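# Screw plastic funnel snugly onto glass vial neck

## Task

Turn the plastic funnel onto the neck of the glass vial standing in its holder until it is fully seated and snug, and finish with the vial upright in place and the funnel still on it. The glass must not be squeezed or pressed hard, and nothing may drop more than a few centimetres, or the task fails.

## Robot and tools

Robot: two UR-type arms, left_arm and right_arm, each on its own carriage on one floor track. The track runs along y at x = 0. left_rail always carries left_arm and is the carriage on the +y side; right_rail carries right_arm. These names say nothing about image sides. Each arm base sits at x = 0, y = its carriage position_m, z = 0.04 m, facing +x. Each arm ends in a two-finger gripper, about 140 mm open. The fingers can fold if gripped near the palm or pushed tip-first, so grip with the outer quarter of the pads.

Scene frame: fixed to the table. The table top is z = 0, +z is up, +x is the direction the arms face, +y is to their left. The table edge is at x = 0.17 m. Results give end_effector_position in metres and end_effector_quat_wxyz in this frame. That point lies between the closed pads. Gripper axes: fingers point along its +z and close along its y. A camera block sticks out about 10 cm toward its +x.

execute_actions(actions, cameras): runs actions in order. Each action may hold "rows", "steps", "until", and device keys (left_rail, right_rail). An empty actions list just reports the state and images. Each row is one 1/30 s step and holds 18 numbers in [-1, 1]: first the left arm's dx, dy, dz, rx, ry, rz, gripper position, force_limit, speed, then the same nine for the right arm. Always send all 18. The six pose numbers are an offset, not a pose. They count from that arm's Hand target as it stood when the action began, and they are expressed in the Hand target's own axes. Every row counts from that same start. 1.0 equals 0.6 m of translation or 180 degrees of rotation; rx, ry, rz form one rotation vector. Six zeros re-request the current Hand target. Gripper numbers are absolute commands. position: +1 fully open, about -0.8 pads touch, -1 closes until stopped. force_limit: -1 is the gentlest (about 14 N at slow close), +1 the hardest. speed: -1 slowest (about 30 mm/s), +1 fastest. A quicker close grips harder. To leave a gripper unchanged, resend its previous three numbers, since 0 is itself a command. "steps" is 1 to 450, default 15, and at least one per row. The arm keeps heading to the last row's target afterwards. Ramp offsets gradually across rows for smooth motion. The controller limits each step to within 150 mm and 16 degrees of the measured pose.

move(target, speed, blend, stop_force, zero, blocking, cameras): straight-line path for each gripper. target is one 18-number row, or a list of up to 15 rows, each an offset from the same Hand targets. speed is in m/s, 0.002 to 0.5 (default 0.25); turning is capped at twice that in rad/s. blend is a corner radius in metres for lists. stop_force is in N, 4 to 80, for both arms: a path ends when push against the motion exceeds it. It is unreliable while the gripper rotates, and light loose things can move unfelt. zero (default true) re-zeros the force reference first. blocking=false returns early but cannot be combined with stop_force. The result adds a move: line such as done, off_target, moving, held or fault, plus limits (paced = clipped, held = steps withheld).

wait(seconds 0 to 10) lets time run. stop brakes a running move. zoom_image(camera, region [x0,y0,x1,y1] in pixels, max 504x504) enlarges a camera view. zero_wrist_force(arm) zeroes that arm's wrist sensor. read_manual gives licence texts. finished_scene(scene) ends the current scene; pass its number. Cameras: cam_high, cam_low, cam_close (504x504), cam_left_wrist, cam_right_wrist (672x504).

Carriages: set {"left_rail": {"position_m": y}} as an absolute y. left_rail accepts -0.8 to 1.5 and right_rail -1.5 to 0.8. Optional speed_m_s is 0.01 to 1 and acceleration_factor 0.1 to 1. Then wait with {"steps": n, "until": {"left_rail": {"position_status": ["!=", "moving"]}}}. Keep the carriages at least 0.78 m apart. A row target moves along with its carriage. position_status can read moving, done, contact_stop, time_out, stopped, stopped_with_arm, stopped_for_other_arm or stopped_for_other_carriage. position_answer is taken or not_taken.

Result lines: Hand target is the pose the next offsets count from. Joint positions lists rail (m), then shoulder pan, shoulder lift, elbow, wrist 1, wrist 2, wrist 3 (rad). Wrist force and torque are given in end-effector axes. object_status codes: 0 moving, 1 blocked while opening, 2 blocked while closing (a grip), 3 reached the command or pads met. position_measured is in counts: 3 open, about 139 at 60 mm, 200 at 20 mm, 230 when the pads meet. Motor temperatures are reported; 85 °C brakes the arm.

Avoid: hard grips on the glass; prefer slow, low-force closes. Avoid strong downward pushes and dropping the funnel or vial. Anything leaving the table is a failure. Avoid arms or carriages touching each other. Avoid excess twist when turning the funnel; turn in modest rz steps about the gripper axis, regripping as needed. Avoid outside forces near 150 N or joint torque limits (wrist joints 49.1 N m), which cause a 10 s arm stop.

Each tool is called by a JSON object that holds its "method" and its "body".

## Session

{"method": "execute_actions", "body": {"actions": []}}

{"method": "zoom_image", "body": {"camera": "cam_high", "region": [60, 150, 400, 340]}}

Scene clock: 0.00 s.
left_arm: end_effector_position=(+0.3563, +0.4786, +0.5790) position_measured=3 object_status=3 end_effector_quat_wxyz=(+0.000, +0.000, +1.000, +0.000) | right_arm: end_effector_position=(+0.3563, -0.3214, +0.5790) position_measured=3 object_status=3 end_effector_quat_wxyz=(+0.000, +0.000, +1.000, +0.000)
Joint positions: left_arm=[0.4 -0.28 -2.157 1.821 -1.235 -1.571 -0.281] | right_arm=[-0.4 -0.28 -2.157 1.821 -1.235 -1.571 -0.281]
Joint velocities: within noise
Joint torques (N m): no reading
Motor temperatures (°C): left_arm=[32 34 35 36 38 37] | right_arm=[33 29 34 39 35 38]
Wrist force (N): no reading
Wrist torque (N m): no reading
Wrist force, peak (N): no reading
Hand target: left_arm +0.3563, +0.4786, +0.5790; +0.000, +0.000, +1.000, +0.000 | right_arm +0.3563, -0.3214, +0.5790; +0.000, +0.000, +1.000, +0.000
Tool commands: left_gripper/position=+1.0 left_gripper/force_limit=+1.0 left_gripper/speed=+1.0 right_gripper/position=+1.0 right_gripper/force_limit=+1.0 right_gripper/speed=+1.0
left_rail: position_m=0.400 position_status=done
right_rail: position_m=-0.400 position_status=done

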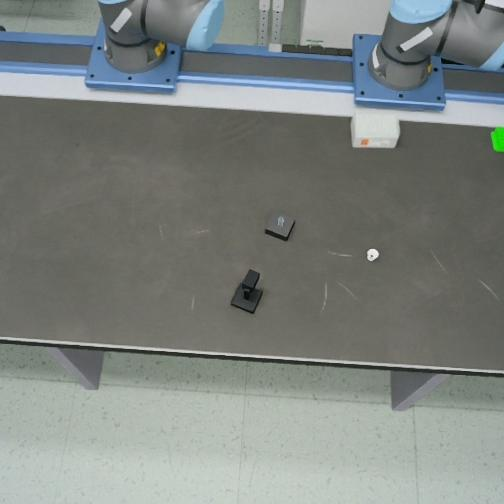

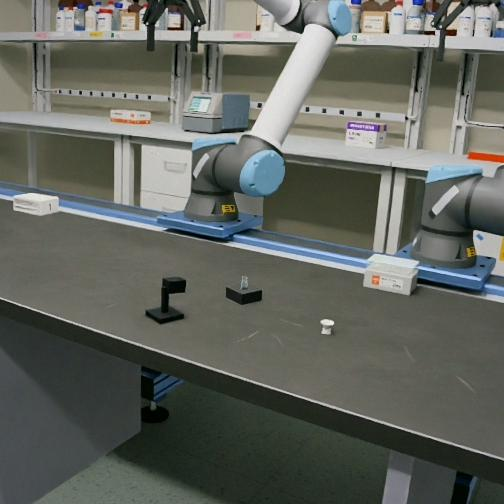

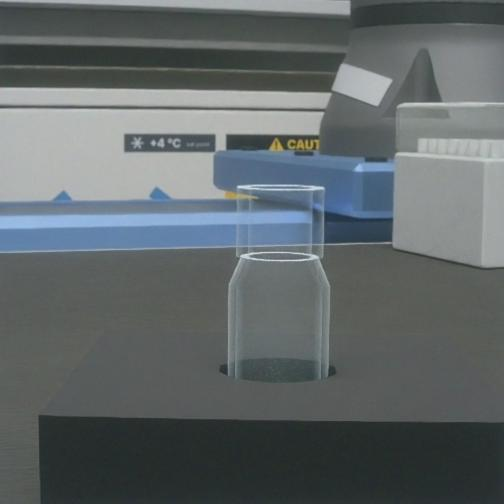

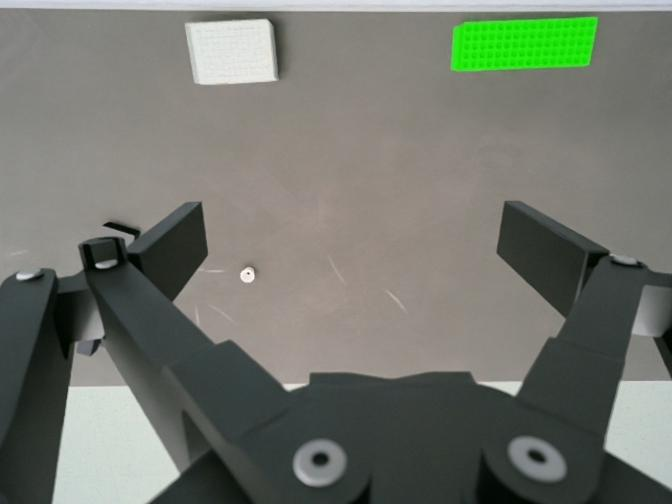

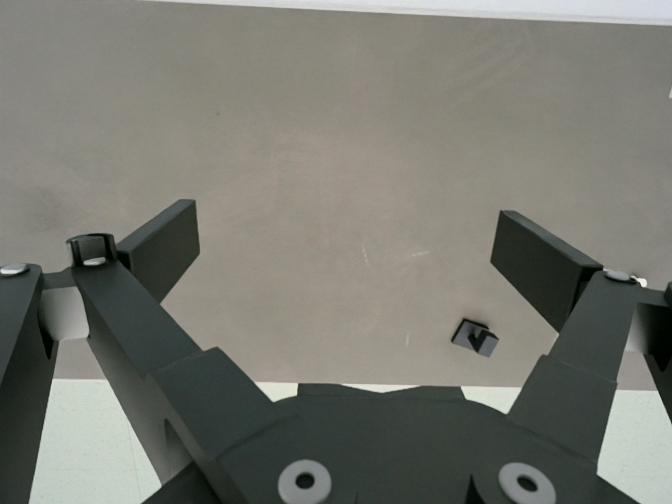

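Scaled by 1.482 from the camera's 504x504 image, which has a finer 720x720 frame.

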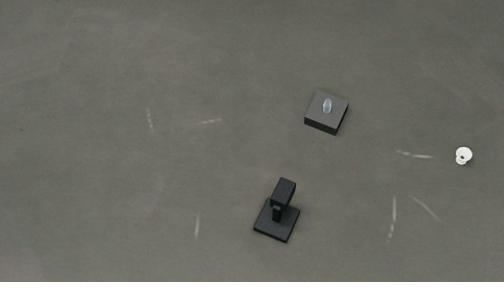

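{"method": "move", "body": {"target": [-0.4617,-0.3027,0.748,0,0,0,-0.3,-1,0,0,0,0,0,0,0,1,1,1], "cameras": ["cam_left_wrist","cam_low"]}}

{"method": "zoom_image", "body": {"camera": "cam_left_wrist", "region": [230, 100, 470, 300]}}

Scene clock: 5.10 s.
left_arm: end_effector_position=(+0.6334, +0.2969, +0.1303) position_measured=167 object_status=3 end_effector_quat_wxyz=(+0.000, +0.000, +1.000, +0.000) | right_arm: end_effector_position=(+0.3563, -0.3214, +0.5790) position_measured=3 object_status=3 end_effector_quat_wxyz=(+0.000, +0.000, +1.000, +0.000)
Joint positions: left_arm=[0.4 -0.436 -1.483 2.164 -2.253 -1.571 -0.436] | right_arm=[-0.4 -0.28 -2.157 1.821 -1.235 -1.571 -0.281]
Joint torques (N m): left_arm=[7.37 -31.64 -48.17 -7.13 -3.07 -1.59] | right_arm=[-3.04 3.29 -42.15 -4.12 0.41 -0.01]
Wrist force (N): left_arm=[0.0 0.9 0.0] | right_arm=[0.8 -0.2 -0.1]
Wrist torque (N m): left_arm=[0.23 0.00 0.05] | right_arm=[-0.05 -0.19 0.00]
Wrist force, peak (N): left_arm=[1.2 1.6 -2.8] | right_arm=[-0.3 0.0 -0.9]
Hand target: left_arm +0.6334, +0.2969, +0.1302; +0.000, +0.000, +1.000, +0.000 | right_arm +0.3563, -0.3214, +0.5790; +0.000, +0.000, +1.000, +0.000
Off the commanded pose: left_arm 0.000 m, 0 deg | right_arm 0.000 m, 0 deg.
left_rail: position_m=0.400 position_status=done
right_rail: position_m=-0.400 position_status=done
move: done
Images, in order: cam_low, cam_left_wrist.

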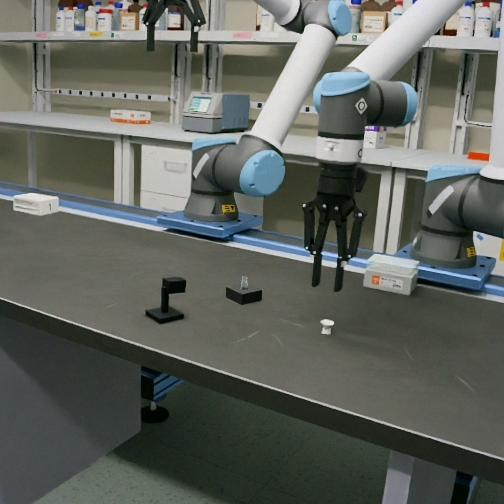

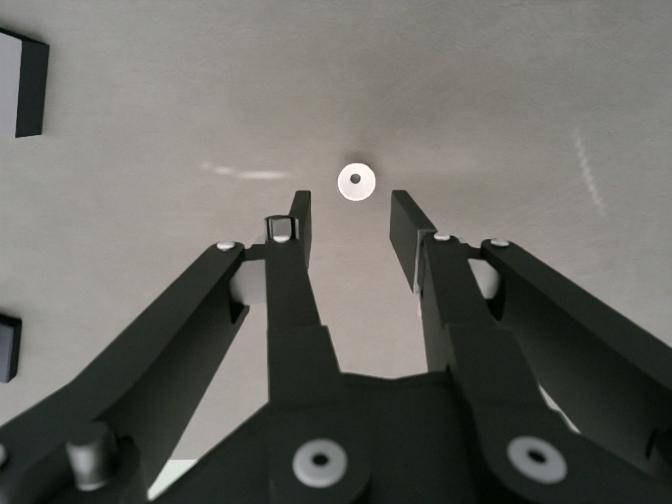

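Scaled by 2.100 from the camera's 672x504 image, which has a finer 960x720 frame.

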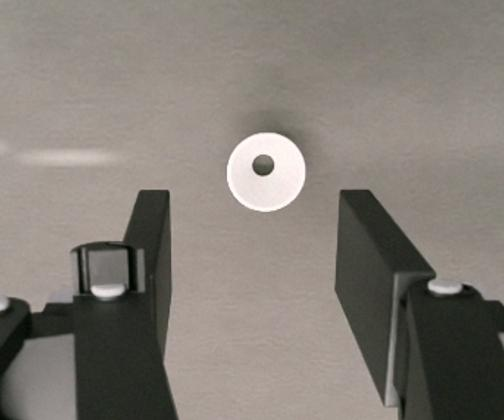

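{"method": "move", "body": {"target": [[0,0.0117,0,0,0,0,-0.3,-1,0,0,0,0,0,0,0,1,1,1],[0,0.0117,0.1428,0,0,0,-0.3,-1,0,0,0,0,0,0,0,1,1,1]], "cameras": ["cam_left_wrist","cam_low"], "speed": [0.1,0.06]}}

{"method": "zoom_image", "body": {"camera": "cam_left_wrist", "region": [250, 150, 450, 300]}}

{"method": "zoom_image", "body": {"camera": "cam_low", "region": [290, 260, 370, 360]}}

Scene clock: 8.67 s.
left_arm: end_effector_position=(+0.6334, +0.3040, +0.0446) position_measured=167 object_status=3 end_effector_quat_wxyz=(+0.000, +0.000, +1.000, +0.000) | right_arm: end_effector_position=(+0.3563, -0.3214, +0.5790) position_measured=3 object_status=3 end_effector_quat_wxyz=(+0.000, +0.000, +1.000, +0.000)
Joint positions: left_arm=[0.4 -0.426 -1.364 2.229 -2.436 -1.571 -0.426] | right_arm=[-0.4 -0.28 -2.157 1.821 -1.235 -1.571 -0.28]
Joint torques (N m): left_arm=[9.28 -33.47 -21.83 -7.43 -2.34 1.49] | right_arm=[-4.22 5.47 -40.5 -3.39 0.41 0.01]
Wrist force (N): left_arm=[-0.4 1.0 0.0] | right_arm=[0.6 0.3 -0.3]
Wrist torque (N m): left_arm=[0.24 0.06 0.01] | right_arm=[0.07 -0.13 0.01]
Wrist force, peak (N): left_arm=[0.0 1.8 -1.3] | right_arm=[0.6 0.4 -0.9]
Hand target: left_arm +0.6334, +0.3040, +0.0446; +0.000, +0.000, +1.000, +0.000 | right_arm +0.3563, -0.3214, +0.5790; +0.000, +0.000, +1.000, +0.000
Off the commanded pose: left_arm 0.000 m, 0 deg | right_arm 0.000 m, 0 deg.
left_rail: position_m=0.400 position_status=done
right_rail: position_m=-0.400 position_status=done
move: done
Images, in order: cam_low, cam_left_wrist.

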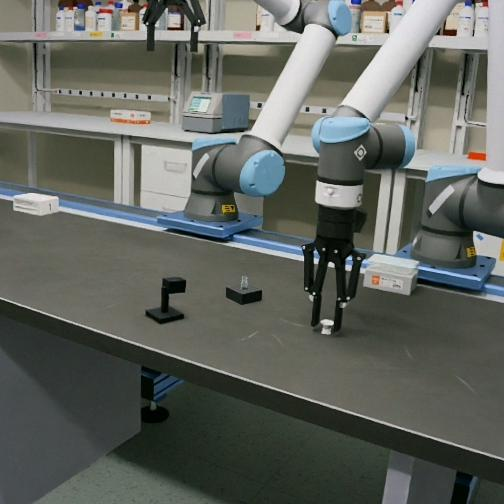

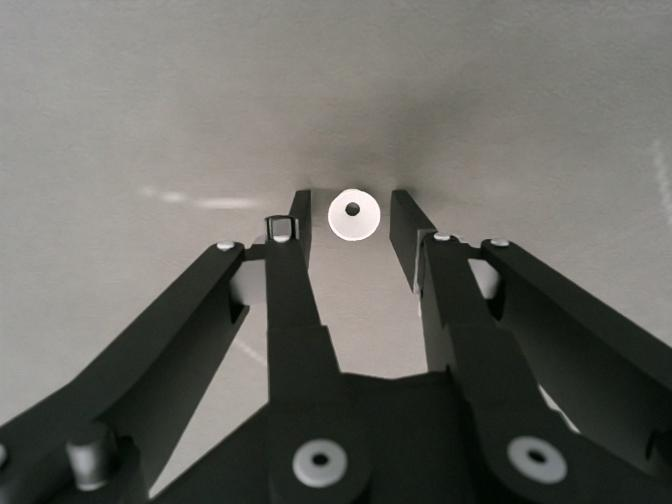

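Scaled by 2.520 from the camera's 672x504 image, which has a finer 960x720 frame.

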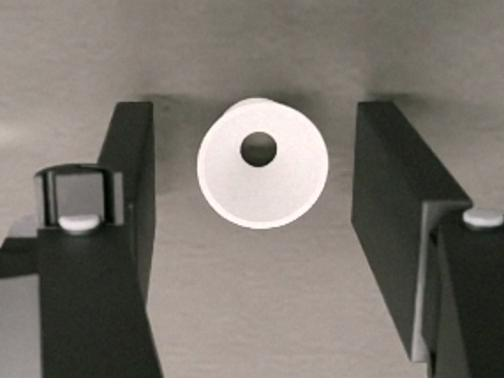

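Scaled by 5.040 from the camera's 504x504 image, which has a finer 720x720 frame.

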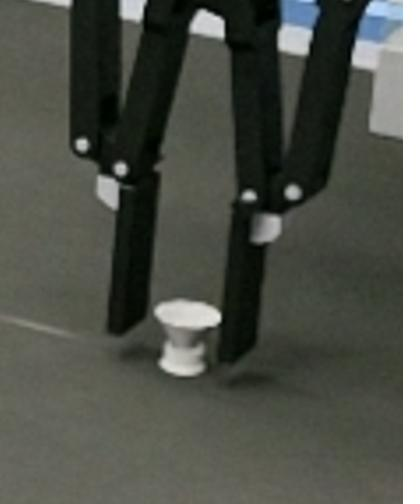

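{"method": "move", "body": {"target": [[0,0,0,0,0,0,-1,-1,-1,0,0,0,0,0,0,1,1,1],[0,0,0,0,0,0,-0.3,-1,-1,0,0,0,0,0,0,1,1,1],[0,0,0,0,0,-0.5,-0.3,-1,-1,0,0,0,0,0,0,1,1,1]], "cameras": [], "speed": 0.3}}

{"method": "execute_actions", "body": {"actions": [{"rows":[[0,0,0,0,0,0,-1,-1,-1,0,0,0,0,0,0,1,1,1]],"steps":45}], "cameras": ["cam_left_wrist","cam_high"]}}

{"method": "zoom_image", "body": {"camera": "cam_left_wrist", "region": [250, 150, 450, 300]}}

Scene clock: 15.27 s.
Wrist force, peak (N): left_arm=[-0.1 1.3 -3.4] | right_arm=[0.5 0.3 -1.0]
Off the commanded pose: left_arm 0.000 m, 0 deg | right_arm 0.000 m, 0 deg.
left_rail: position_m=0.400 position_status=done
right_rail: position_m=-0.400 position_status=done
move: done

Scene clock: 16.97 s.
left_arm: end_effector_position=(+0.6334, +0.3040, +0.0446) position_measured=194 object_status=2 end_effector_quat_wxyz=(+0.000, +0.707, -0.707, +0.000) | right_arm: end_effector_position=(+0.3563, -0.3214, +0.5790) position_measured=3 object_status=3 end_effector_quat_wxyz=(+0.000, +0.000, +1.000, +0.000)
Joint positions: left_arm=[0.4 -0.426 -1.364 2.229 -2.436 -1.571 -1.997] | right_arm=[-0.4 -0.28 -2.157 1.821 -1.235 -1.571 -0.28]
Joint torques (N m): left_arm=[-7.39 -70.6 -26.62 -3.61 2.12 -3.28] | right_arm=[-4.01 6.71 -39.43 -2.14 0.29 0.06]
Wrist force (N): left_arm=[-0.6 1.1 -2.8] | right_arm=[0.1 0.3 -0.1]
Wrist torque (N m): left_arm=[0.27 0.12 0.00] | right_arm=[0.06 -0.02 0.00]
Wrist force, peak (N): left_arm=[-0.5 1.2 -3.0] | right_arm=[-0.5 -0.3 -0.7]
Hand target: left_arm +0.6334, +0.3040, +0.0446; +0.000, +0.707, -0.707, +0.000 | right_arm +0.3563, -0.3214, +0.5790; +0.000, +0.000, +1.000, +0.000
Off the commanded pose: left_arm 0.000 m, 0 deg | right_arm 0.000 m, 0 deg.
left_rail: position_m=0.400 position_status=done
right_rail: position_m=-0.400 position_status=done
Images, in order: cam_high, cam_left_wrist.

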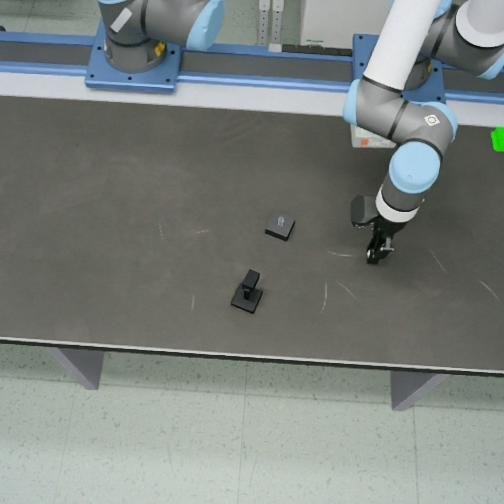

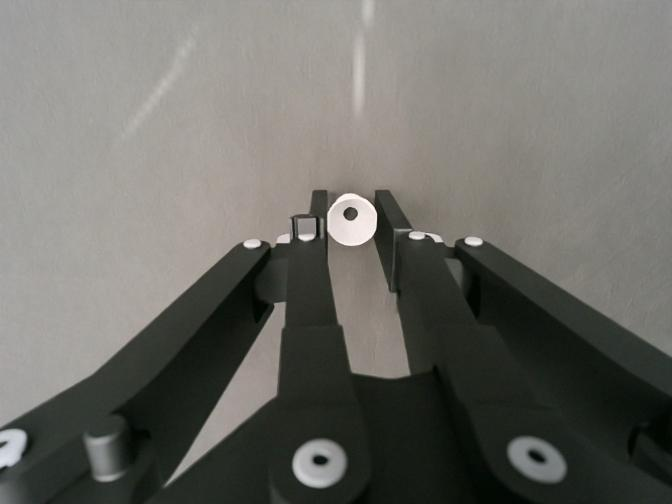

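Scaled by 2.520 from the camera's 672x504 image, which has a finer 960x720 frame.

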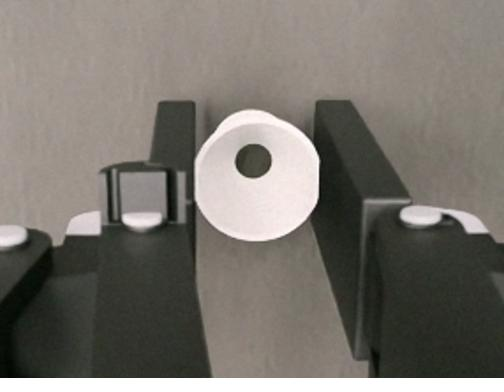

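{"method": "move", "body": {"target": [[0,0,-0.209,0,0,0,-1,-1,-1,0,0,0,0,0,0,1,1,1],[0.273,0.128,-0.209,0,0,0,-1,-1,-1,0,0,0,0,0,0,1,1,1]], "cameras": ["cam_left_wrist","cam_low"], "speed": 0.15}}

{"method": "zoom_image", "body": {"camera": "cam_left_wrist", "region": [200, 0, 500, 300]}}

Scene clock: 20.37 s.
left_arm: end_effector_position=(+0.5565, +0.1403, +0.1700) position_measured=194 object_status=2 end_effector_quat_wxyz=(+0.000, +0.707, -0.707, +0.000) | right_arm: end_effector_position=(+0.3563, -0.3214, +0.5790) position_measured=3 object_status=3 end_effector_quat_wxyz=(+0.000, +0.000, +1.000, +0.000)
Joint positions: left_arm=[0.4 -0.724 -1.575 2.175 -2.171 -1.571 -2.295] | right_arm=[-0.4 -0.28 -2.157 1.821 -1.235 -1.571 -0.281]
Joint torques (N m): left_arm=[-6.88 -32.07 -45.23 -7.62 2.78 -2.76] | right_arm=[-3.44 7.81 -39.6 -2.26 0.41 -0.08]
Wrist force (N): left_arm=[-0.6 1.1 -0.7] | right_arm=[0.0 0.0 -0.5]
Wrist torque (N m): left_arm=[0.28 0.13 0.05] | right_arm=[0.00 0.00 0.01]
Wrist force, peak (N): left_arm=[-0.6 1.0 -2.8] | right_arm=[0.7 -0.1 -0.7]
Hand target: left_arm +0.5566, +0.1402, +0.1699; +0.000, +0.707, -0.707, +0.000 | right_arm +0.3563, -0.3214, +0.5790; +0.000, +0.000, +1.000, +0.000
Off the commanded pose: left_arm 0.000 m, 0 deg | right_arm 0.000 m, 0 deg.
left_rail: position_m=0.400 position_status=done
right_rail: position_m=-0.400 position_status=done
move: done
Images, in order: cam_low, cam_left_wrist.

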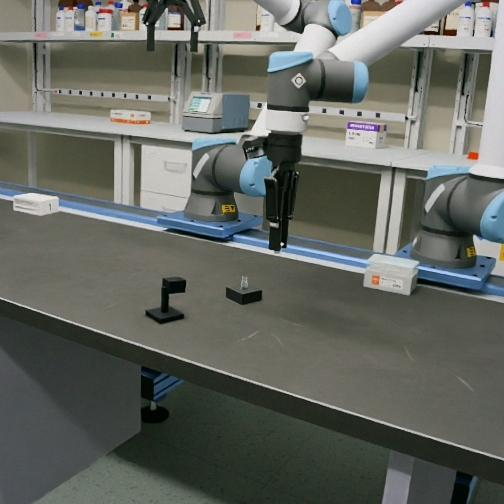

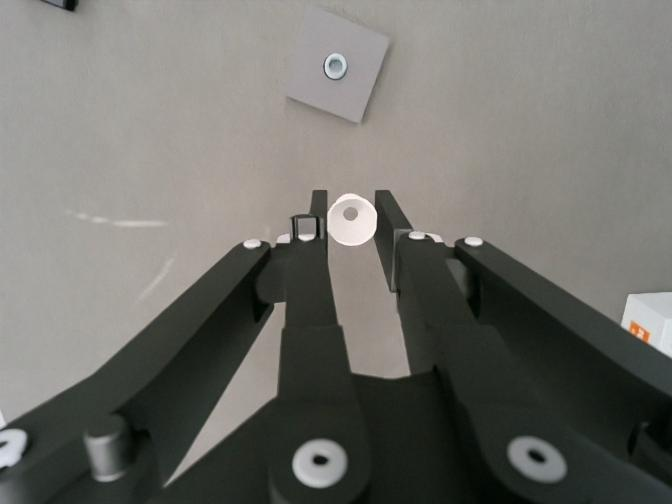

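Scaled by 1.680 from the camera's 672x504 image, which has a finer 960x720 frame.

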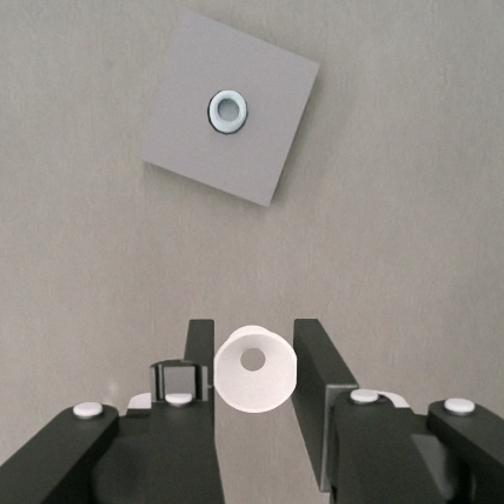

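{"method": "move", "body": {"target": [0.127,-0.0118,0,0,0,0,-1,-1,-1,0,0,0,0,0,0,1,1,1], "cameras": ["cam_left_wrist","cam_low"], "speed": 0.12}}

{"method": "zoom_image", "body": {"camera": "cam_left_wrist", "region": [280, 150, 410, 270]}}

{"method": "zoom_image", "body": {"camera": "cam_low", "region": [195, 210, 295, 310]}}

Scene clock: 22.50 s.
left_arm: end_effector_position=(+0.5636, +0.0640, +0.1700) position_measured=194 object_status=2 end_effector_quat_wxyz=(+0.000, +0.707, -0.707, +0.000) | right_arm: end_effector_position=(+0.3563, -0.3214, +0.5790) position_measured=3 object_status=3 end_effector_quat_wxyz=(+0.000, +0.000, +1.000, +0.000)
Joint positions: left_arm=[0.4 -0.806 -1.505 2.103 -2.168 -1.571 -2.377] | right_arm=[-0.4 -0.28 -2.157 1.821 -1.235 -1.571 -0.281]
Joint torques (N m): left_arm=[-4.27 -30.98 -51.47 -3.19 1.24 -3] | right_arm=[-3.95 6.13 -39.72 -2.01 0.3 0.01]
Wrist force (N): left_arm=[-0.2 0.7 -0.3] | right_arm=[0.1 0.0 -0.7]
Wrist torque (N m): left_arm=[0.21 0.04 0.04] | right_arm=[0.01 -0.02 0.00]
Wrist force, peak (N): left_arm=[-1.8 1.3 -0.5] | right_arm=[0.7 -0.2 -0.7]
Hand target: left_arm +0.5637, +0.0640, +0.1700; +0.000, +0.707, -0.707, +0.000 | right_arm +0.3563, -0.3214, +0.5790; +0.000, +0.000, +1.000, +0.000
Off the commanded pose: left_arm 0.000 m, 0 deg | right_arm 0.000 m, 0 deg.
left_rail: position_m=0.400 position_status=done
right_rail: position_m=-0.400 position_status=done
move: done
Images, in order: cam_low, cam_left_wrist.

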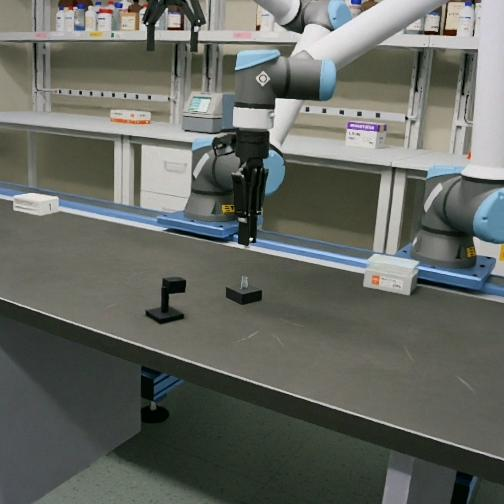

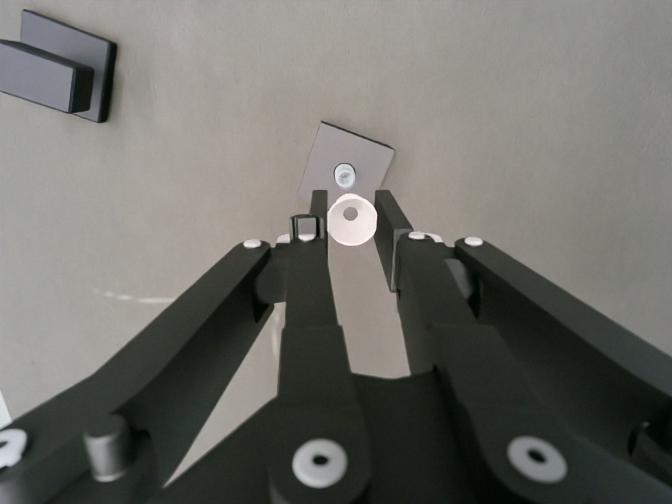

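Scaled by 3.877 from the camera's 672x504 image, which has a finer 960x720 frame.

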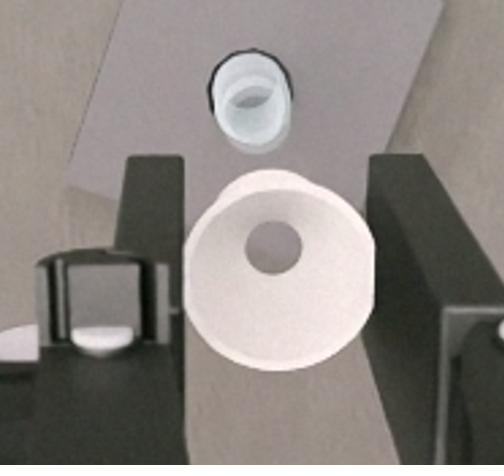

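Scaled by 5.040 from the camera's 504x504 image, which has a finer 720x720 frame.

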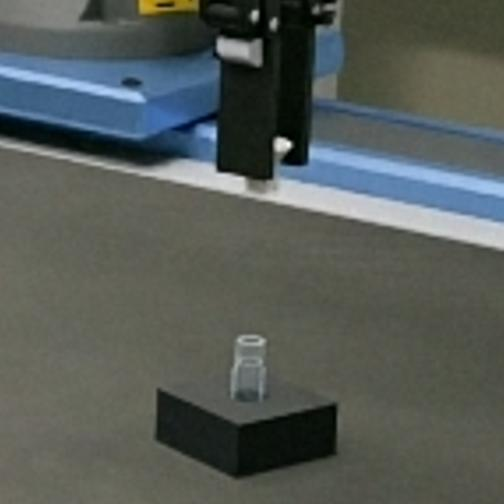

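{"method": "move", "body": {"target": [[0,0,0,0,0,-0.5,-1,-1,-1,0,0,0,0,0,0,1,1,1],[0,0,0,0,0,-1.0,-1,-1,-1,0,0,0,0,0,0,1,1,1]], "speed": 0.4, "cameras": []}}

{"method": "move", "body": {"target": [0,0,0.1,0,0,0,-1,-1,-1,0,0,0,0,0,0,1,1,1], "speed": 0.06, "cameras": ["cam_close","cam_low"]}}

Scene clock: 30.23 s.
Wrist force, peak (N): left_arm=[0.5 1.4 -0.3] | right_arm=[0.6 -0.7 -0.6]
Off the commanded pose: left_arm 0.000 m, 0 deg | right_arm 0.000 m, 0 deg.
left_rail: position_m=0.400 position_status=done
right_rail: position_m=-0.400 position_status=done
move: done

Scene clock: 31.67 s.
left_arm: end_effector_position=(+0.5637, +0.0639, +0.1100) position_measured=194 object_status=2 end_effector_quat_wxyz=(+0.000, +0.707, +0.707, +0.000) | right_arm: end_effector_position=(+0.3563, -0.3214, +0.5790) position_measured=3 object_status=3 end_effector_quat_wxyz=(+0.000, +0.000, +1.000, +0.000)
Joint positions: left_arm=[0.4 -0.806 -1.434 2.155 -2.292 -1.571 -5.519] | right_arm=[-0.4 -0.28 -2.157 1.821 -1.235 -1.571 -0.28]
Joint torques (N m): left_arm=[-1.81 -33.67 -25.56 -7.86 2.58 -1.73] | right_arm=[-4.27 7.59 -40.22 -2.2 0.31 -0.06]
Wrist force (N): left_arm=[-0.1 1.0 0.0] | right_arm=[0.6 -0.2 -0.4]
Wrist torque (N m): left_arm=[0.24 0.00 0.03] | right_arm=[-0.02 -0.14 0.00]
Wrist force, peak (N): left_arm=[-0.1 0.9 -1.3] | right_arm=[-0.3 -0.5 -0.7]
Hand target: left_arm +0.5637, +0.0640, +0.1100; +0.000, +0.707, +0.707, +0.000 | right_arm +0.3563, -0.3214, +0.5790; +0.000, +0.000, +1.000, +0.000
Off the commanded pose: left_arm 0.000 m, 0 deg | right_arm 0.000 m, 0 deg.
left_rail: position_m=0.400 position_status=done
right_rail: position_m=-0.400 position_status=done
move: done
Images, in order: cam_low, cam_close.

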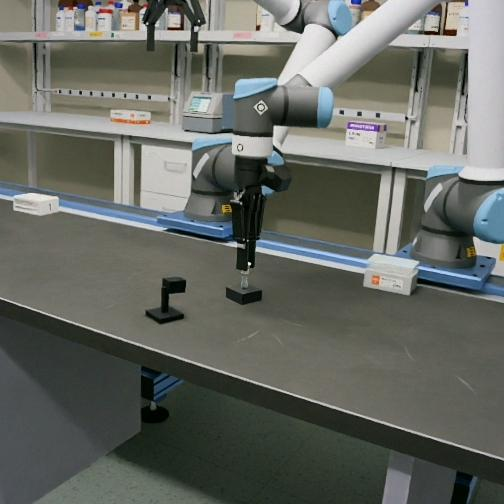

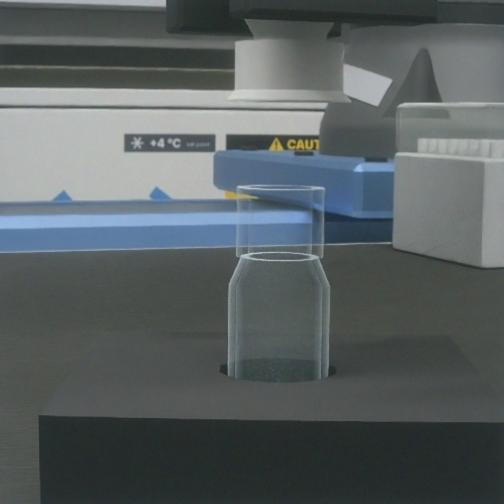

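{"method": "move", "body": {"target": [-0.0018,0,0.015,0,0,0,-1,-1,-1,0,0,0,0,0,0,1,1,1], "speed": 0.03, "cameras": ["cam_close"]}}

{"method": "zoom_image", "body": {"camera": "cam_close", "region": [180, 80, 400, 300]}}

{"method": "move", "body": {"target": [0,0,0.022,0,0,0,-1,-1,-1,0,0,0,0,0,0,1,1,1], "speed": 0.004, "stop_force": 4, "cameras": ["cam_close"]}}

Scene clock: 33.17 s.
Wrist force, peak (N): left_arm=[-0.6 1.3 -0.4] | right_arm=[0.5 -0.2 -0.6]
Off the commanded pose: left_arm 0.000 m, 0 deg | right_arm 0.000 m, 0 deg.
left_rail: position_m=0.400 position_status=done
right_rail: position_m=-0.400 position_status=done
move: done
Images, in order: cam_close.

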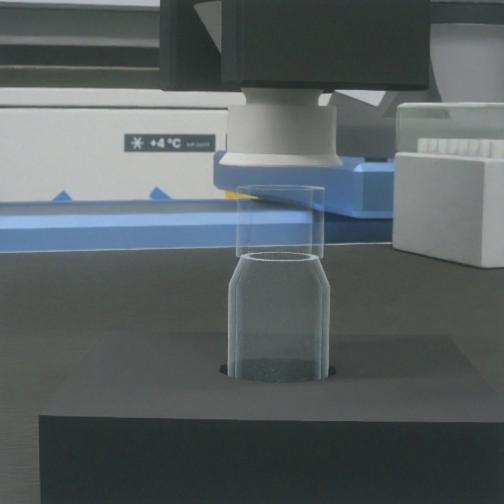

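Scaled by 2.291 from the camera's 504x504 image, which has a finer 720x720 frame.

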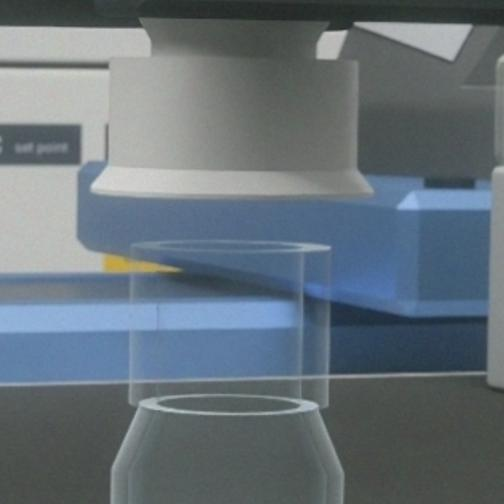

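Scene clock: 37.03 s.
left_arm: end_effector_position=(+0.5637, +0.0629, +0.0918) position_measured=194 object_status=2 end_effector_quat_wxyz=(+0.000, +0.707, +0.707, +0.000) | right_arm: end_effector_position=(+0.3563, -0.3214, +0.5790) position_measured=3 object_status=3 end_effector_quat_wxyz=(+0.000, +0.000, +1.000, +0.000)
Joint positions: left_arm=[0.4 -0.807 -1.409 2.168 -2.329 -1.571 -5.52] | right_arm=[-0.4 -0.28 -2.157 1.821 -1.235 -1.571 -0.28]
Joint torques (N m): left_arm=[-6.41 -70.54 -41.54 -2.63 1.23 -2.7] | right_arm=[-4.99 7.51 -40.76 -2.15 0.41 -0.09]
Wrist force (N): left_arm=[-0.2 0.9 -5.2] | right_arm=[0.3 0.0 -0.1]
Wrist torque (N m): left_arm=[0.22 0.05 0.03] | right_arm=[0.01 -0.06 0.00]
Wrist force, peak (N): left_arm=[-0.3 1.2 -5.6] | right_arm=[0.3 -0.2 -1.0]
Hand target: left_arm +0.5637, +0.0629, +0.0918; +0.000, +0.707, +0.707, +0.000 (not the last commanded pose) | right_arm +0.3563, -0.3214, +0.5790; +0.000, +0.000, +1.000, +0.000
Off the commanded pose: left_arm 0.004 m, 0 deg | right_arm 0.000 m, 0 deg.
left_rail: position_m=0.400 position_status=done
right_rail: position_m=-0.400 position_status=done
move: contact (left_arm)
Images, in order: cam_close.

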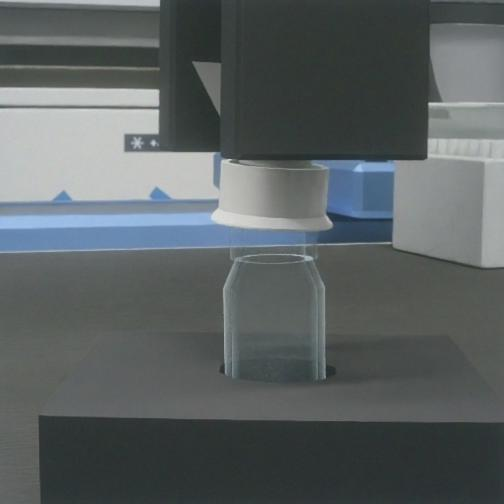

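{"method": "move", "body": {"target": [[0,0,0.0008,0,0,0.5,-1,-1,-1,0,0,0,0,0,0,1,1,1],[0,0,0.0016,0,0,0.98,-1,-1,-1,0,0,0,0,0,0,1,1,1]], "speed": 0.4, "cameras": ["cam_close"]}}

{"method": "move", "body": {"target": [[0,0,0.0008,0,0,0.5,-1,-1,-1,0,0,0,0,0,0,1,1,1],[0,0,0.0016,0,0,0.98,-1,-1,-1,0,0,0,0,0,0,1,1,1]], "speed": 0.4, "cameras": ["cam_close"]}}

Scene clock: 43.03 s.
Wrist force, peak (N): left_arm=[-0.2 1.5 -6.1] | right_arm=[0.1 0.0 -1.0]
Off the commanded pose: left_arm 0.000 m, 0 deg | right_arm 0.000 m, 0 deg.
left_rail: position_m=0.400 position_status=done
right_rail: position_m=-0.400 position_status=done
move: done
Images, in order: cam_close.

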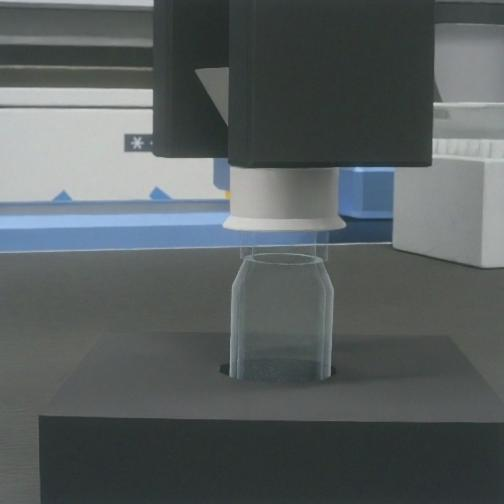

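Scene clock: 48.23 s.
left_arm: end_effector_position=(+0.5637, +0.0629, +0.0899) position_measured=194 object_status=2 end_effector_quat_wxyz=(+0.000, +0.661, +0.750, +0.000) | right_arm: end_effector_position=(+0.3563, -0.3214, +0.5790) position_measured=3 object_status=3 end_effector_quat_wxyz=(+0.000, +0.000, +1.000, +0.000)
Joint positions: left_arm=[0.4 -0.807 -1.407 2.169 -2.333 -1.571 0.638] | right_arm=[-0.4 -0.28 -2.157 1.821 -1.235 -1.571 -0.28]
Joint torques (N m): left_arm=[8.86 -32.56 -46.94 -2.99 -3.39 2.01] | right_arm=[-4.67 7.38 -41.21 -2.21 0.43 -0.2]
Wrist force (N): left_arm=[-0.2 0.9 -1.5] | right_arm=[0.1 0.0 0.0]
Wrist torque (N m): left_arm=[0.27 0.07 0.03] | right_arm=[0.01 -0.02 0.00]
Wrist force, peak (N): left_arm=[-0.1 2.4 -4.2] | right_arm=[0.7 0.2 -0.6]
Hand target: left_arm +0.5637, +0.0629, +0.0899; +0.000, +0.661, +0.750, +0.000 | right_arm +0.3563, -0.3214, +0.5790; +0.000, +0.000, +1.000, +0.000
Off the commanded pose: left_arm 0.000 m, 0 deg | right_arm 0.000 m, 0 deg.
left_rail: position_m=0.400 position_status=done
right_rail: position_m=-0.400 position_status=done
move: done
Images, in order: cam_close.

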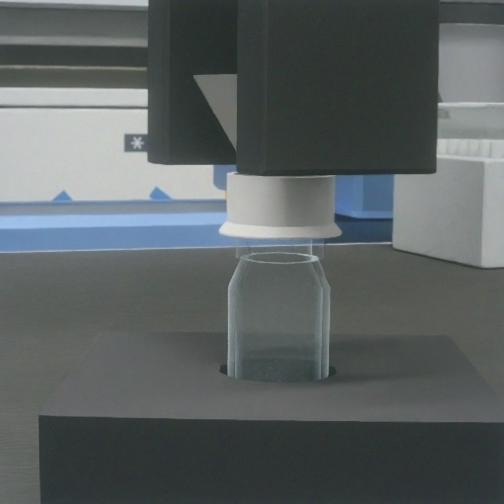

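{"method": "move", "body": {"target": [[0,0,0.001,0,0,0.5,-1,-1,-1,0,0,0,0,0,0,1,1,1],[0,0,0.0019,0,0,0.98,-1,-1,-1,0,0,0,0,0,0,1,1,1]], "speed": 0.4, "cameras": ["cam_close"]}}

{"method": "move", "body": {"target": [[0,0,0.0009,0,0,0.5,-1,-1,-1,0,0,0,0,0,0,1,1,1],[0,0,0.0014,0,0,0.77,-1,-1,-1,0,0,0,0,0,0,1,1,1]], "speed": 0.4, "cameras": ["cam_close"]}}

Scene clock: 54.17 s.
Wrist force, peak (N): left_arm=[-0.6 2.4 -3.7] | right_arm=[0.8 0.8 -0.1]
Off the commanded pose: left_arm 0.000 m, 0 deg | right_arm 0.000 m, 0 deg.
left_rail: position_m=0.400 position_status=done
right_rail: position_m=-0.400 position_status=done
move: done
Images, in order: cam_close.

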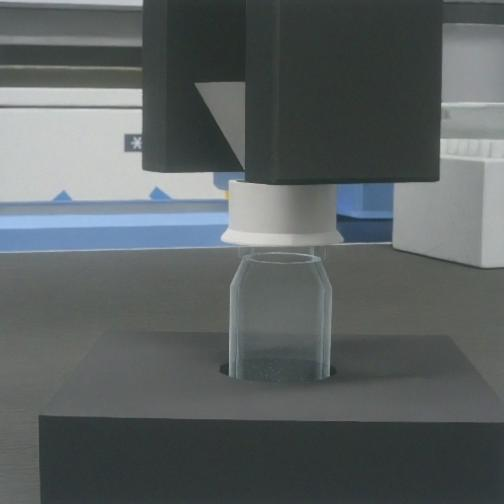

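Scene clock: 58.53 s.
left_arm: end_effector_position=(+0.5637, +0.0629, +0.0879) position_measured=194 object_status=2 end_effector_quat_wxyz=(+0.000, +0.324, +0.946, +0.000) | right_arm: end_effector_position=(+0.3563, -0.3214, +0.5790) position_measured=3 object_status=3 end_effector_quat_wxyz=(+0.000, +0.000, +1.000, +0.000)
Joint positions: left_arm=[0.4 -0.807 -1.404 2.171 -2.337 -1.571 6.135] | right_arm=[-0.4 -0.28 -2.157 1.821 -1.235 -1.571 -0.28]
Joint torques (N m): left_arm=[10.56 -33.17 -45.92 -3.21 -3.15 1.61] | right_arm=[-4.1 7.46 -41.29 -2.35 0.45 -0.21]
Wrist force (N): left_arm=[0.3 0.9 -1.0] | right_arm=[0.1 0.1 -0.2]
Wrist torque (N m): left_arm=[0.26 -0.01 0.01] | right_arm=[0.02 -0.01 0.00]
Wrist force, peak (N): left_arm=[-0.3 2.8 -2.8] | right_arm=[0.7 0.1 -0.6]
Hand target: left_arm +0.5637, +0.0629, +0.0879; +0.000, +0.324, +0.946, +0.000 | right_arm +0.3563, -0.3214, +0.5790; +0.000, +0.000, +1.000, +0.000
Off the commanded pose: left_arm 0.000 m, 0 deg | right_arm 0.000 m, 0 deg.
left_rail: position_m=0.400 position_status=done
right_rail: position_m=-0.400 position_status=done
move: done
Images, in order: cam_close.

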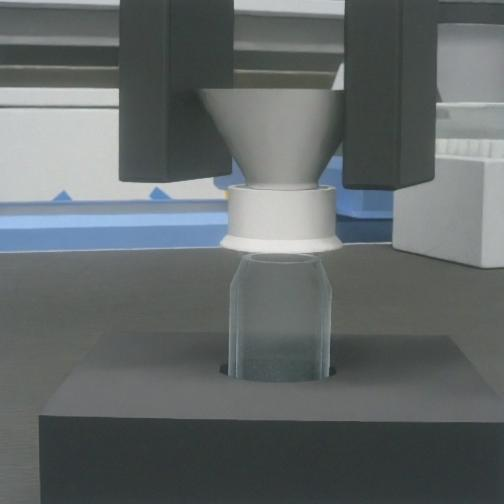

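{"method": "move", "body": {"target": [[0,0,0,0,0,0,-0.3,-1,-1,0,0,0,0,0,0,1,1,1],[0,0,0,0,0,-0.9,-0.3,-1,-1,0,0,0,0,0,0,1,1,1],[0,0,0,0,0,0.2,-0.3,-1,-1,0,0,0,0,0,0,1,1,1]], "speed": 0.5, "cameras": []}}

{"method": "execute_actions", "body": {"actions": [{"rows":[[0,0,0,0,0,0,-1,0,-1,0,0,0,0,0,0,1,1,1]],"steps":50}], "cameras": ["cam_close"]}}

{"method": "move", "body": {"target": [[0,0,0.0009,0,0,0.5,-1,0,-1,0,0,0,0,0,0,1,1,1],[0,0,0.0018,0,0,0.98,-1,0,-1,0,0,0,0,0,0,1,1,1]], "speed": 0.4, "cameras": ["cam_close"]}}

Scene clock: 66.80 s.
Wrist force, peak (N): left_arm=[0.5 1.2 -1.7] | right_arm=[0.8 -0.5 -0.4]
Off the commanded pose: left_arm 0.000 m, 0 deg | right_arm 0.000 m, 0 deg.
left_rail: position_m=0.400 position_status=done
right_rail: position_m=-0.400 position_status=done
move: done

Scene clock: 68.67 s.
Wrist force, peak (N): left_arm=[0.1 1.0 -1.8] | right_arm=[0.1 0.9 -0.6]
Off the commanded pose: left_arm 0.000 m, 0 deg | right_arm 0.000 m, 0 deg.
left_rail: position_m=0.400 position_status=done
right_rail: position_m=-0.400 position_status=done
Images, in order: cam_close.

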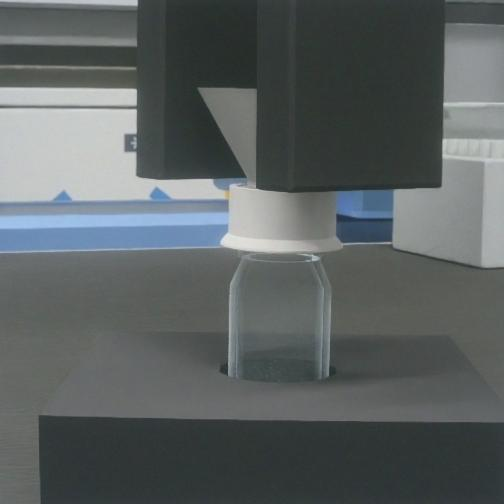

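Scene clock: 73.87 s.
left_arm: end_effector_position=(+0.5637, +0.0629, +0.0868) position_measured=197 object_status=2 end_effector_quat_wxyz=(+0.000, +0.818, -0.575, +0.000) | right_arm: end_effector_position=(+0.3563, -0.3214, +0.5790) position_measured=3 object_status=3 end_effector_quat_wxyz=(+0.000, +0.000, +1.000, +0.000)
Joint positions: left_arm=[0.4 -0.807 -1.403 2.171 -2.34 -1.571 3.559] | right_arm=[-0.4 -0.28 -2.157 1.821 -1.235 -1.571 -0.28]
Joint torques (N m): left_arm=[11.73 -29.28 -43.13 -2.28 -2.64 1.92] | right_arm=[-5.99 7.29 -42.77 -2.26 0.35 -0.28]
Wrist force (N): left_arm=[-0.5 3.3 -8.8] | right_arm=[-0.1 0.0 0.0]
Wrist torque (N m): left_arm=[-0.03 0.08 -0.07] | right_arm=[0.01 0.03 0.01]
Wrist force, peak (N): left_arm=[0.0 3.4 -10.7] | right_arm=[0.3 0.9 -0.8]
Hand target: left_arm +0.5637, +0.0629, +0.0868; +0.000, +0.818, -0.575, +0.000 | right_arm +0.3563, -0.3214, +0.5790; +0.000, +0.000, +1.000, +0.000
Off the commanded pose: left_arm 0.000 m, 0 deg | right_arm 0.000 m, 0 deg.
left_rail: position_m=0.400 position_status=done
right_rail: position_m=-0.400 position_status=done
move: done
Images, in order: cam_close.

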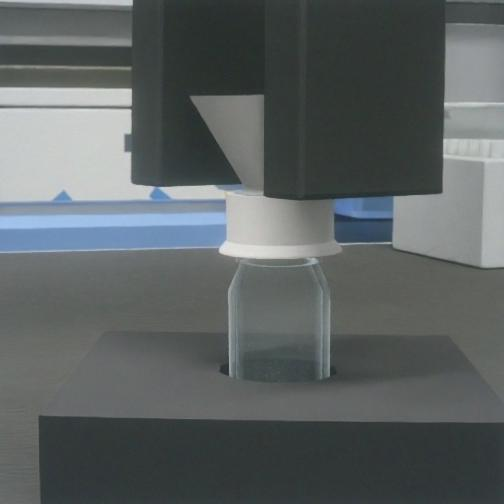

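{"method": "move", "body": {"target": [[0,0,0.0004,0,0,0.5,-1,0,-1,0,0,0,0,0,0,1,1,1],[0,0,0.0006,0,0,0.8,-1,0,-1,0,0,0,0,0,0,1,1,1]], "speed": 0.4, "cameras": ["cam_close"]}}

{"method": "zoom_image", "body": {"camera": "cam_close", "region": [190, 180, 370, 360]}}

Scene clock: 79.17 s.
left_arm: end_effector_position=(+0.5637, +0.0629, +0.0865) position_measured=197 object_status=2 end_effector_quat_wxyz=(+0.000, +0.294, +0.956, +0.000) | right_arm: end_effector_position=(+0.3563, -0.3214, +0.5790) position_measured=3 object_status=3 end_effector_quat_wxyz=(+0.000, +0.000, +1.000, +0.000)
Joint positions: left_arm=[0.4 -0.807 -1.402 2.172 -2.34 -1.571 6.073] | right_arm=[-0.4 -0.28 -2.157 1.821 -1.235 -1.571 -0.28]
Joint torques (N m): left_arm=[11.46 -27.25 -40.67 -1.09 -3.25 2.11] | right_arm=[-4.88 7.74 -42.6 -2.24 0.71 -0.2]
Wrist force (N): left_arm=[0.6 0.8 -11.1] | right_arm=[0.3 -0.1 -0.3]
Wrist torque (N m): left_arm=[0.26 -0.04 -0.06] | right_arm=[-0.01 -0.07 0.00]
Wrist force, peak (N): left_arm=[0.3 0.4 -12.0] | right_arm=[1.0 0.1 -0.1]
Hand target: left_arm +0.5637, +0.0629, +0.0865; +0.000, +0.294, +0.956, +0.000 | right_arm +0.3563, -0.3214, +0.5790; +0.000, +0.000, +1.000, +0.000
Off the commanded pose: left_arm 0.000 m, 0 deg | right_arm 0.000 m, 0 deg.
left_rail: position_m=0.400 position_status=done
right_rail: position_m=-0.400 position_status=done
move: done
Images, in order: cam_close.

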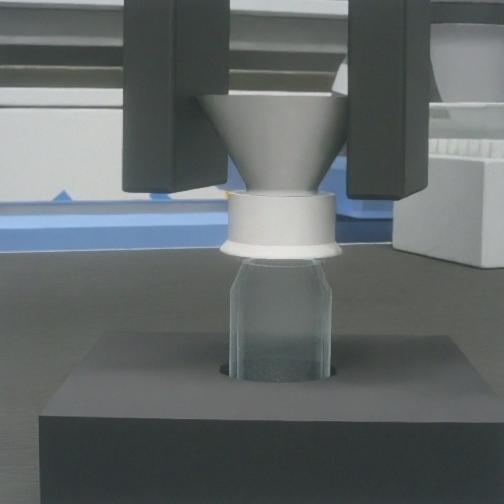

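Scaled by 2.800 from the camera's 504x504 image, which has a finer 720x720 frame.

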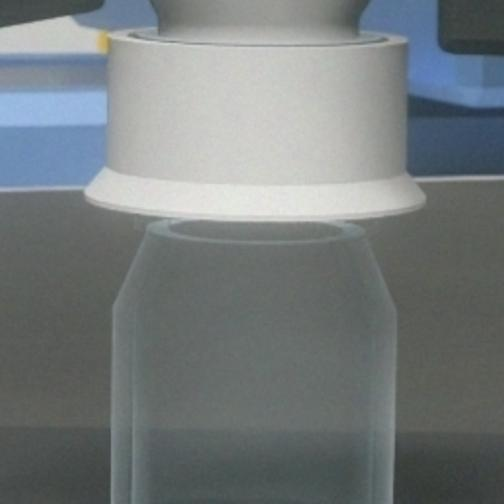

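{"method": "move", "body": {"target": [[0,0,0,0,0,0,-0.3,-1,-1,0,0,0,0,0,0,1,1,1],[0,0,0,0,0,-0.95,-0.3,-1,-1,0,0,0,0,0,0,1,1,1]], "speed": 0.5, "cameras": ["cam_close"]}}

{"method": "execute_actions", "body": {"actions": [{"rows":[[0,0,0,0,0,0,-1,0,-1,0,0,0,0,0,0,1,1,1]],"steps":50}], "cameras": []}}

{"method": "move", "body": {"target": [0,0,0.006,0,0,0,-1,0,-1,0,0,0,0,0,0,1,1,1], "speed": 0.003, "stop_force": 9, "cameras": []}}

{"method": "move", "body": {"target": [[0,0,0.0004,0,0,0.5,-1,0,-1,0,0,0,0,0,0,1,1,1],[0,0,0.0006,0,0,0.93,-1,0,-1,0,0,0,0,0,0,1,1,1]], "speed": 0.4, "cameras": ["cam_close"]}}

{"method": "zoom_image", "body": {"camera": "cam_close", "region": [190, 180, 370, 360]}}

Scene clock: 85.10 s.
Wrist force, peak (N): left_arm=[0.3 0.8 -11.8] | right_arm=[1.2 -0.2 0.3]
Off the commanded pose: left_arm 0.000 m, 0 deg | right_arm 0.000 m, 0 deg.
left_rail: position_m=0.400 position_status=done
right_rail: position_m=-0.400 position_status=done
move: done
Images, in order: cam_close.

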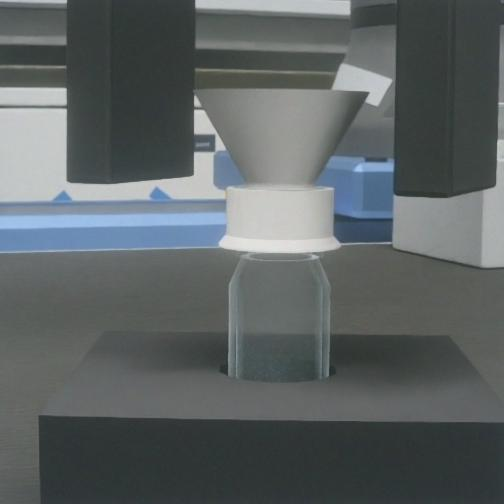

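Scene clock: 86.97 s.
Wrist force, peak (N): left_arm=[0.1 1.2 -2.0] | right_arm=[0.1 -0.4 -0.9]
Off the commanded pose: left_arm 0.000 m, 0 deg | right_arm 0.000 m, 0 deg.
left_rail: position_m=0.400 position_status=done
right_rail: position_m=-0.400 position_status=done

Scene clock: 88.90 s.
Wrist force, peak (N): left_arm=[0.1 0.5 -13.1] | right_arm=[0.8 0.3 -0.9]
Off the commanded pose: left_arm 0.003 m, 0 deg | right_arm 0.000 m, 0 deg.
left_rail: position_m=0.400 position_status=done
right_rail: position_m=-0.400 position_status=done
move: contact (left_arm)

Scene clock: 93.90 s.
left_arm: end_effector_position=(+0.5637, +0.0628, +0.0852) position_measured=197 object_status=2 end_effector_quat_wxyz=(+0.000, +0.264, +0.965, +0.000) | right_arm: end_effector_position=(+0.3563, -0.3214, +0.5790) position_measured=3 object_status=3 end_effector_quat_wxyz=(+0.000, +0.000, +1.000, +0.000)
Joint positions: left_arm=[0.4 -0.807 -1.4 2.173 -2.343 -1.571 6.01] | right_arm=[-0.4 -0.28 -2.157 1.821 -1.235 -1.571 -0.28]
Joint torques (N m): left_arm=[12.52 -24.23 -39.37 -1 -3.06 2.09] | right_arm=[-6.73 7.22 -44.07 -2.45 0.39 -0.1]
Wrist force (N): left_arm=[-0.4 -0.2 -13.1] | right_arm=[0.0 -0.1 -0.2]
Wrist torque (N m): left_arm=[0.32 0.05 -0.08] | right_arm=[-0.01 0.01 0.00]
Wrist force, peak (N): left_arm=[-0.4 1.9 -15.4] | right_arm=[0.9 0.5 -0.5]
Hand target: left_arm +0.5638, +0.0628, +0.0852; +0.000, +0.264, +0.965, +0.000 | right_arm +0.3563, -0.3214, +0.5790; +0.000, +0.000, +1.000, +0.000
Off the commanded pose: left_arm 0.000 m, 0 deg | right_arm 0.000 m, 0 deg.
left_rail: position_m=0.400 position_status=done
right_rail: position_m=-0.400 position_status=done
move: done
Images, in order: cam_close.

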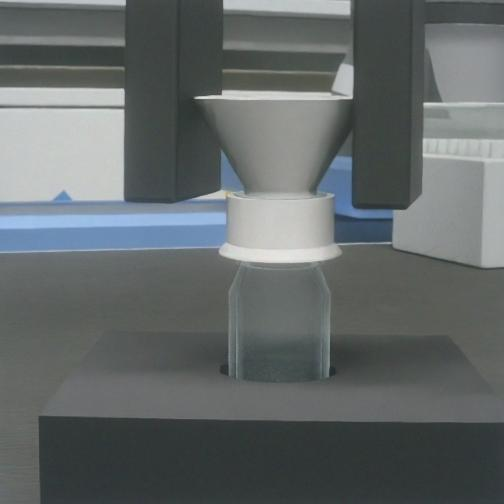

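Scaled by 2.800 from the camera's 504x504 image, which has a finer 720x720 frame.

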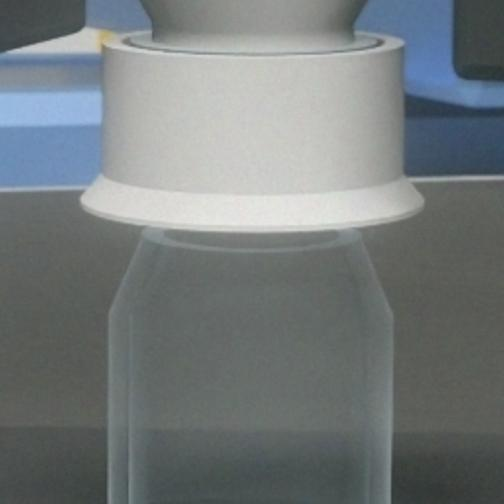

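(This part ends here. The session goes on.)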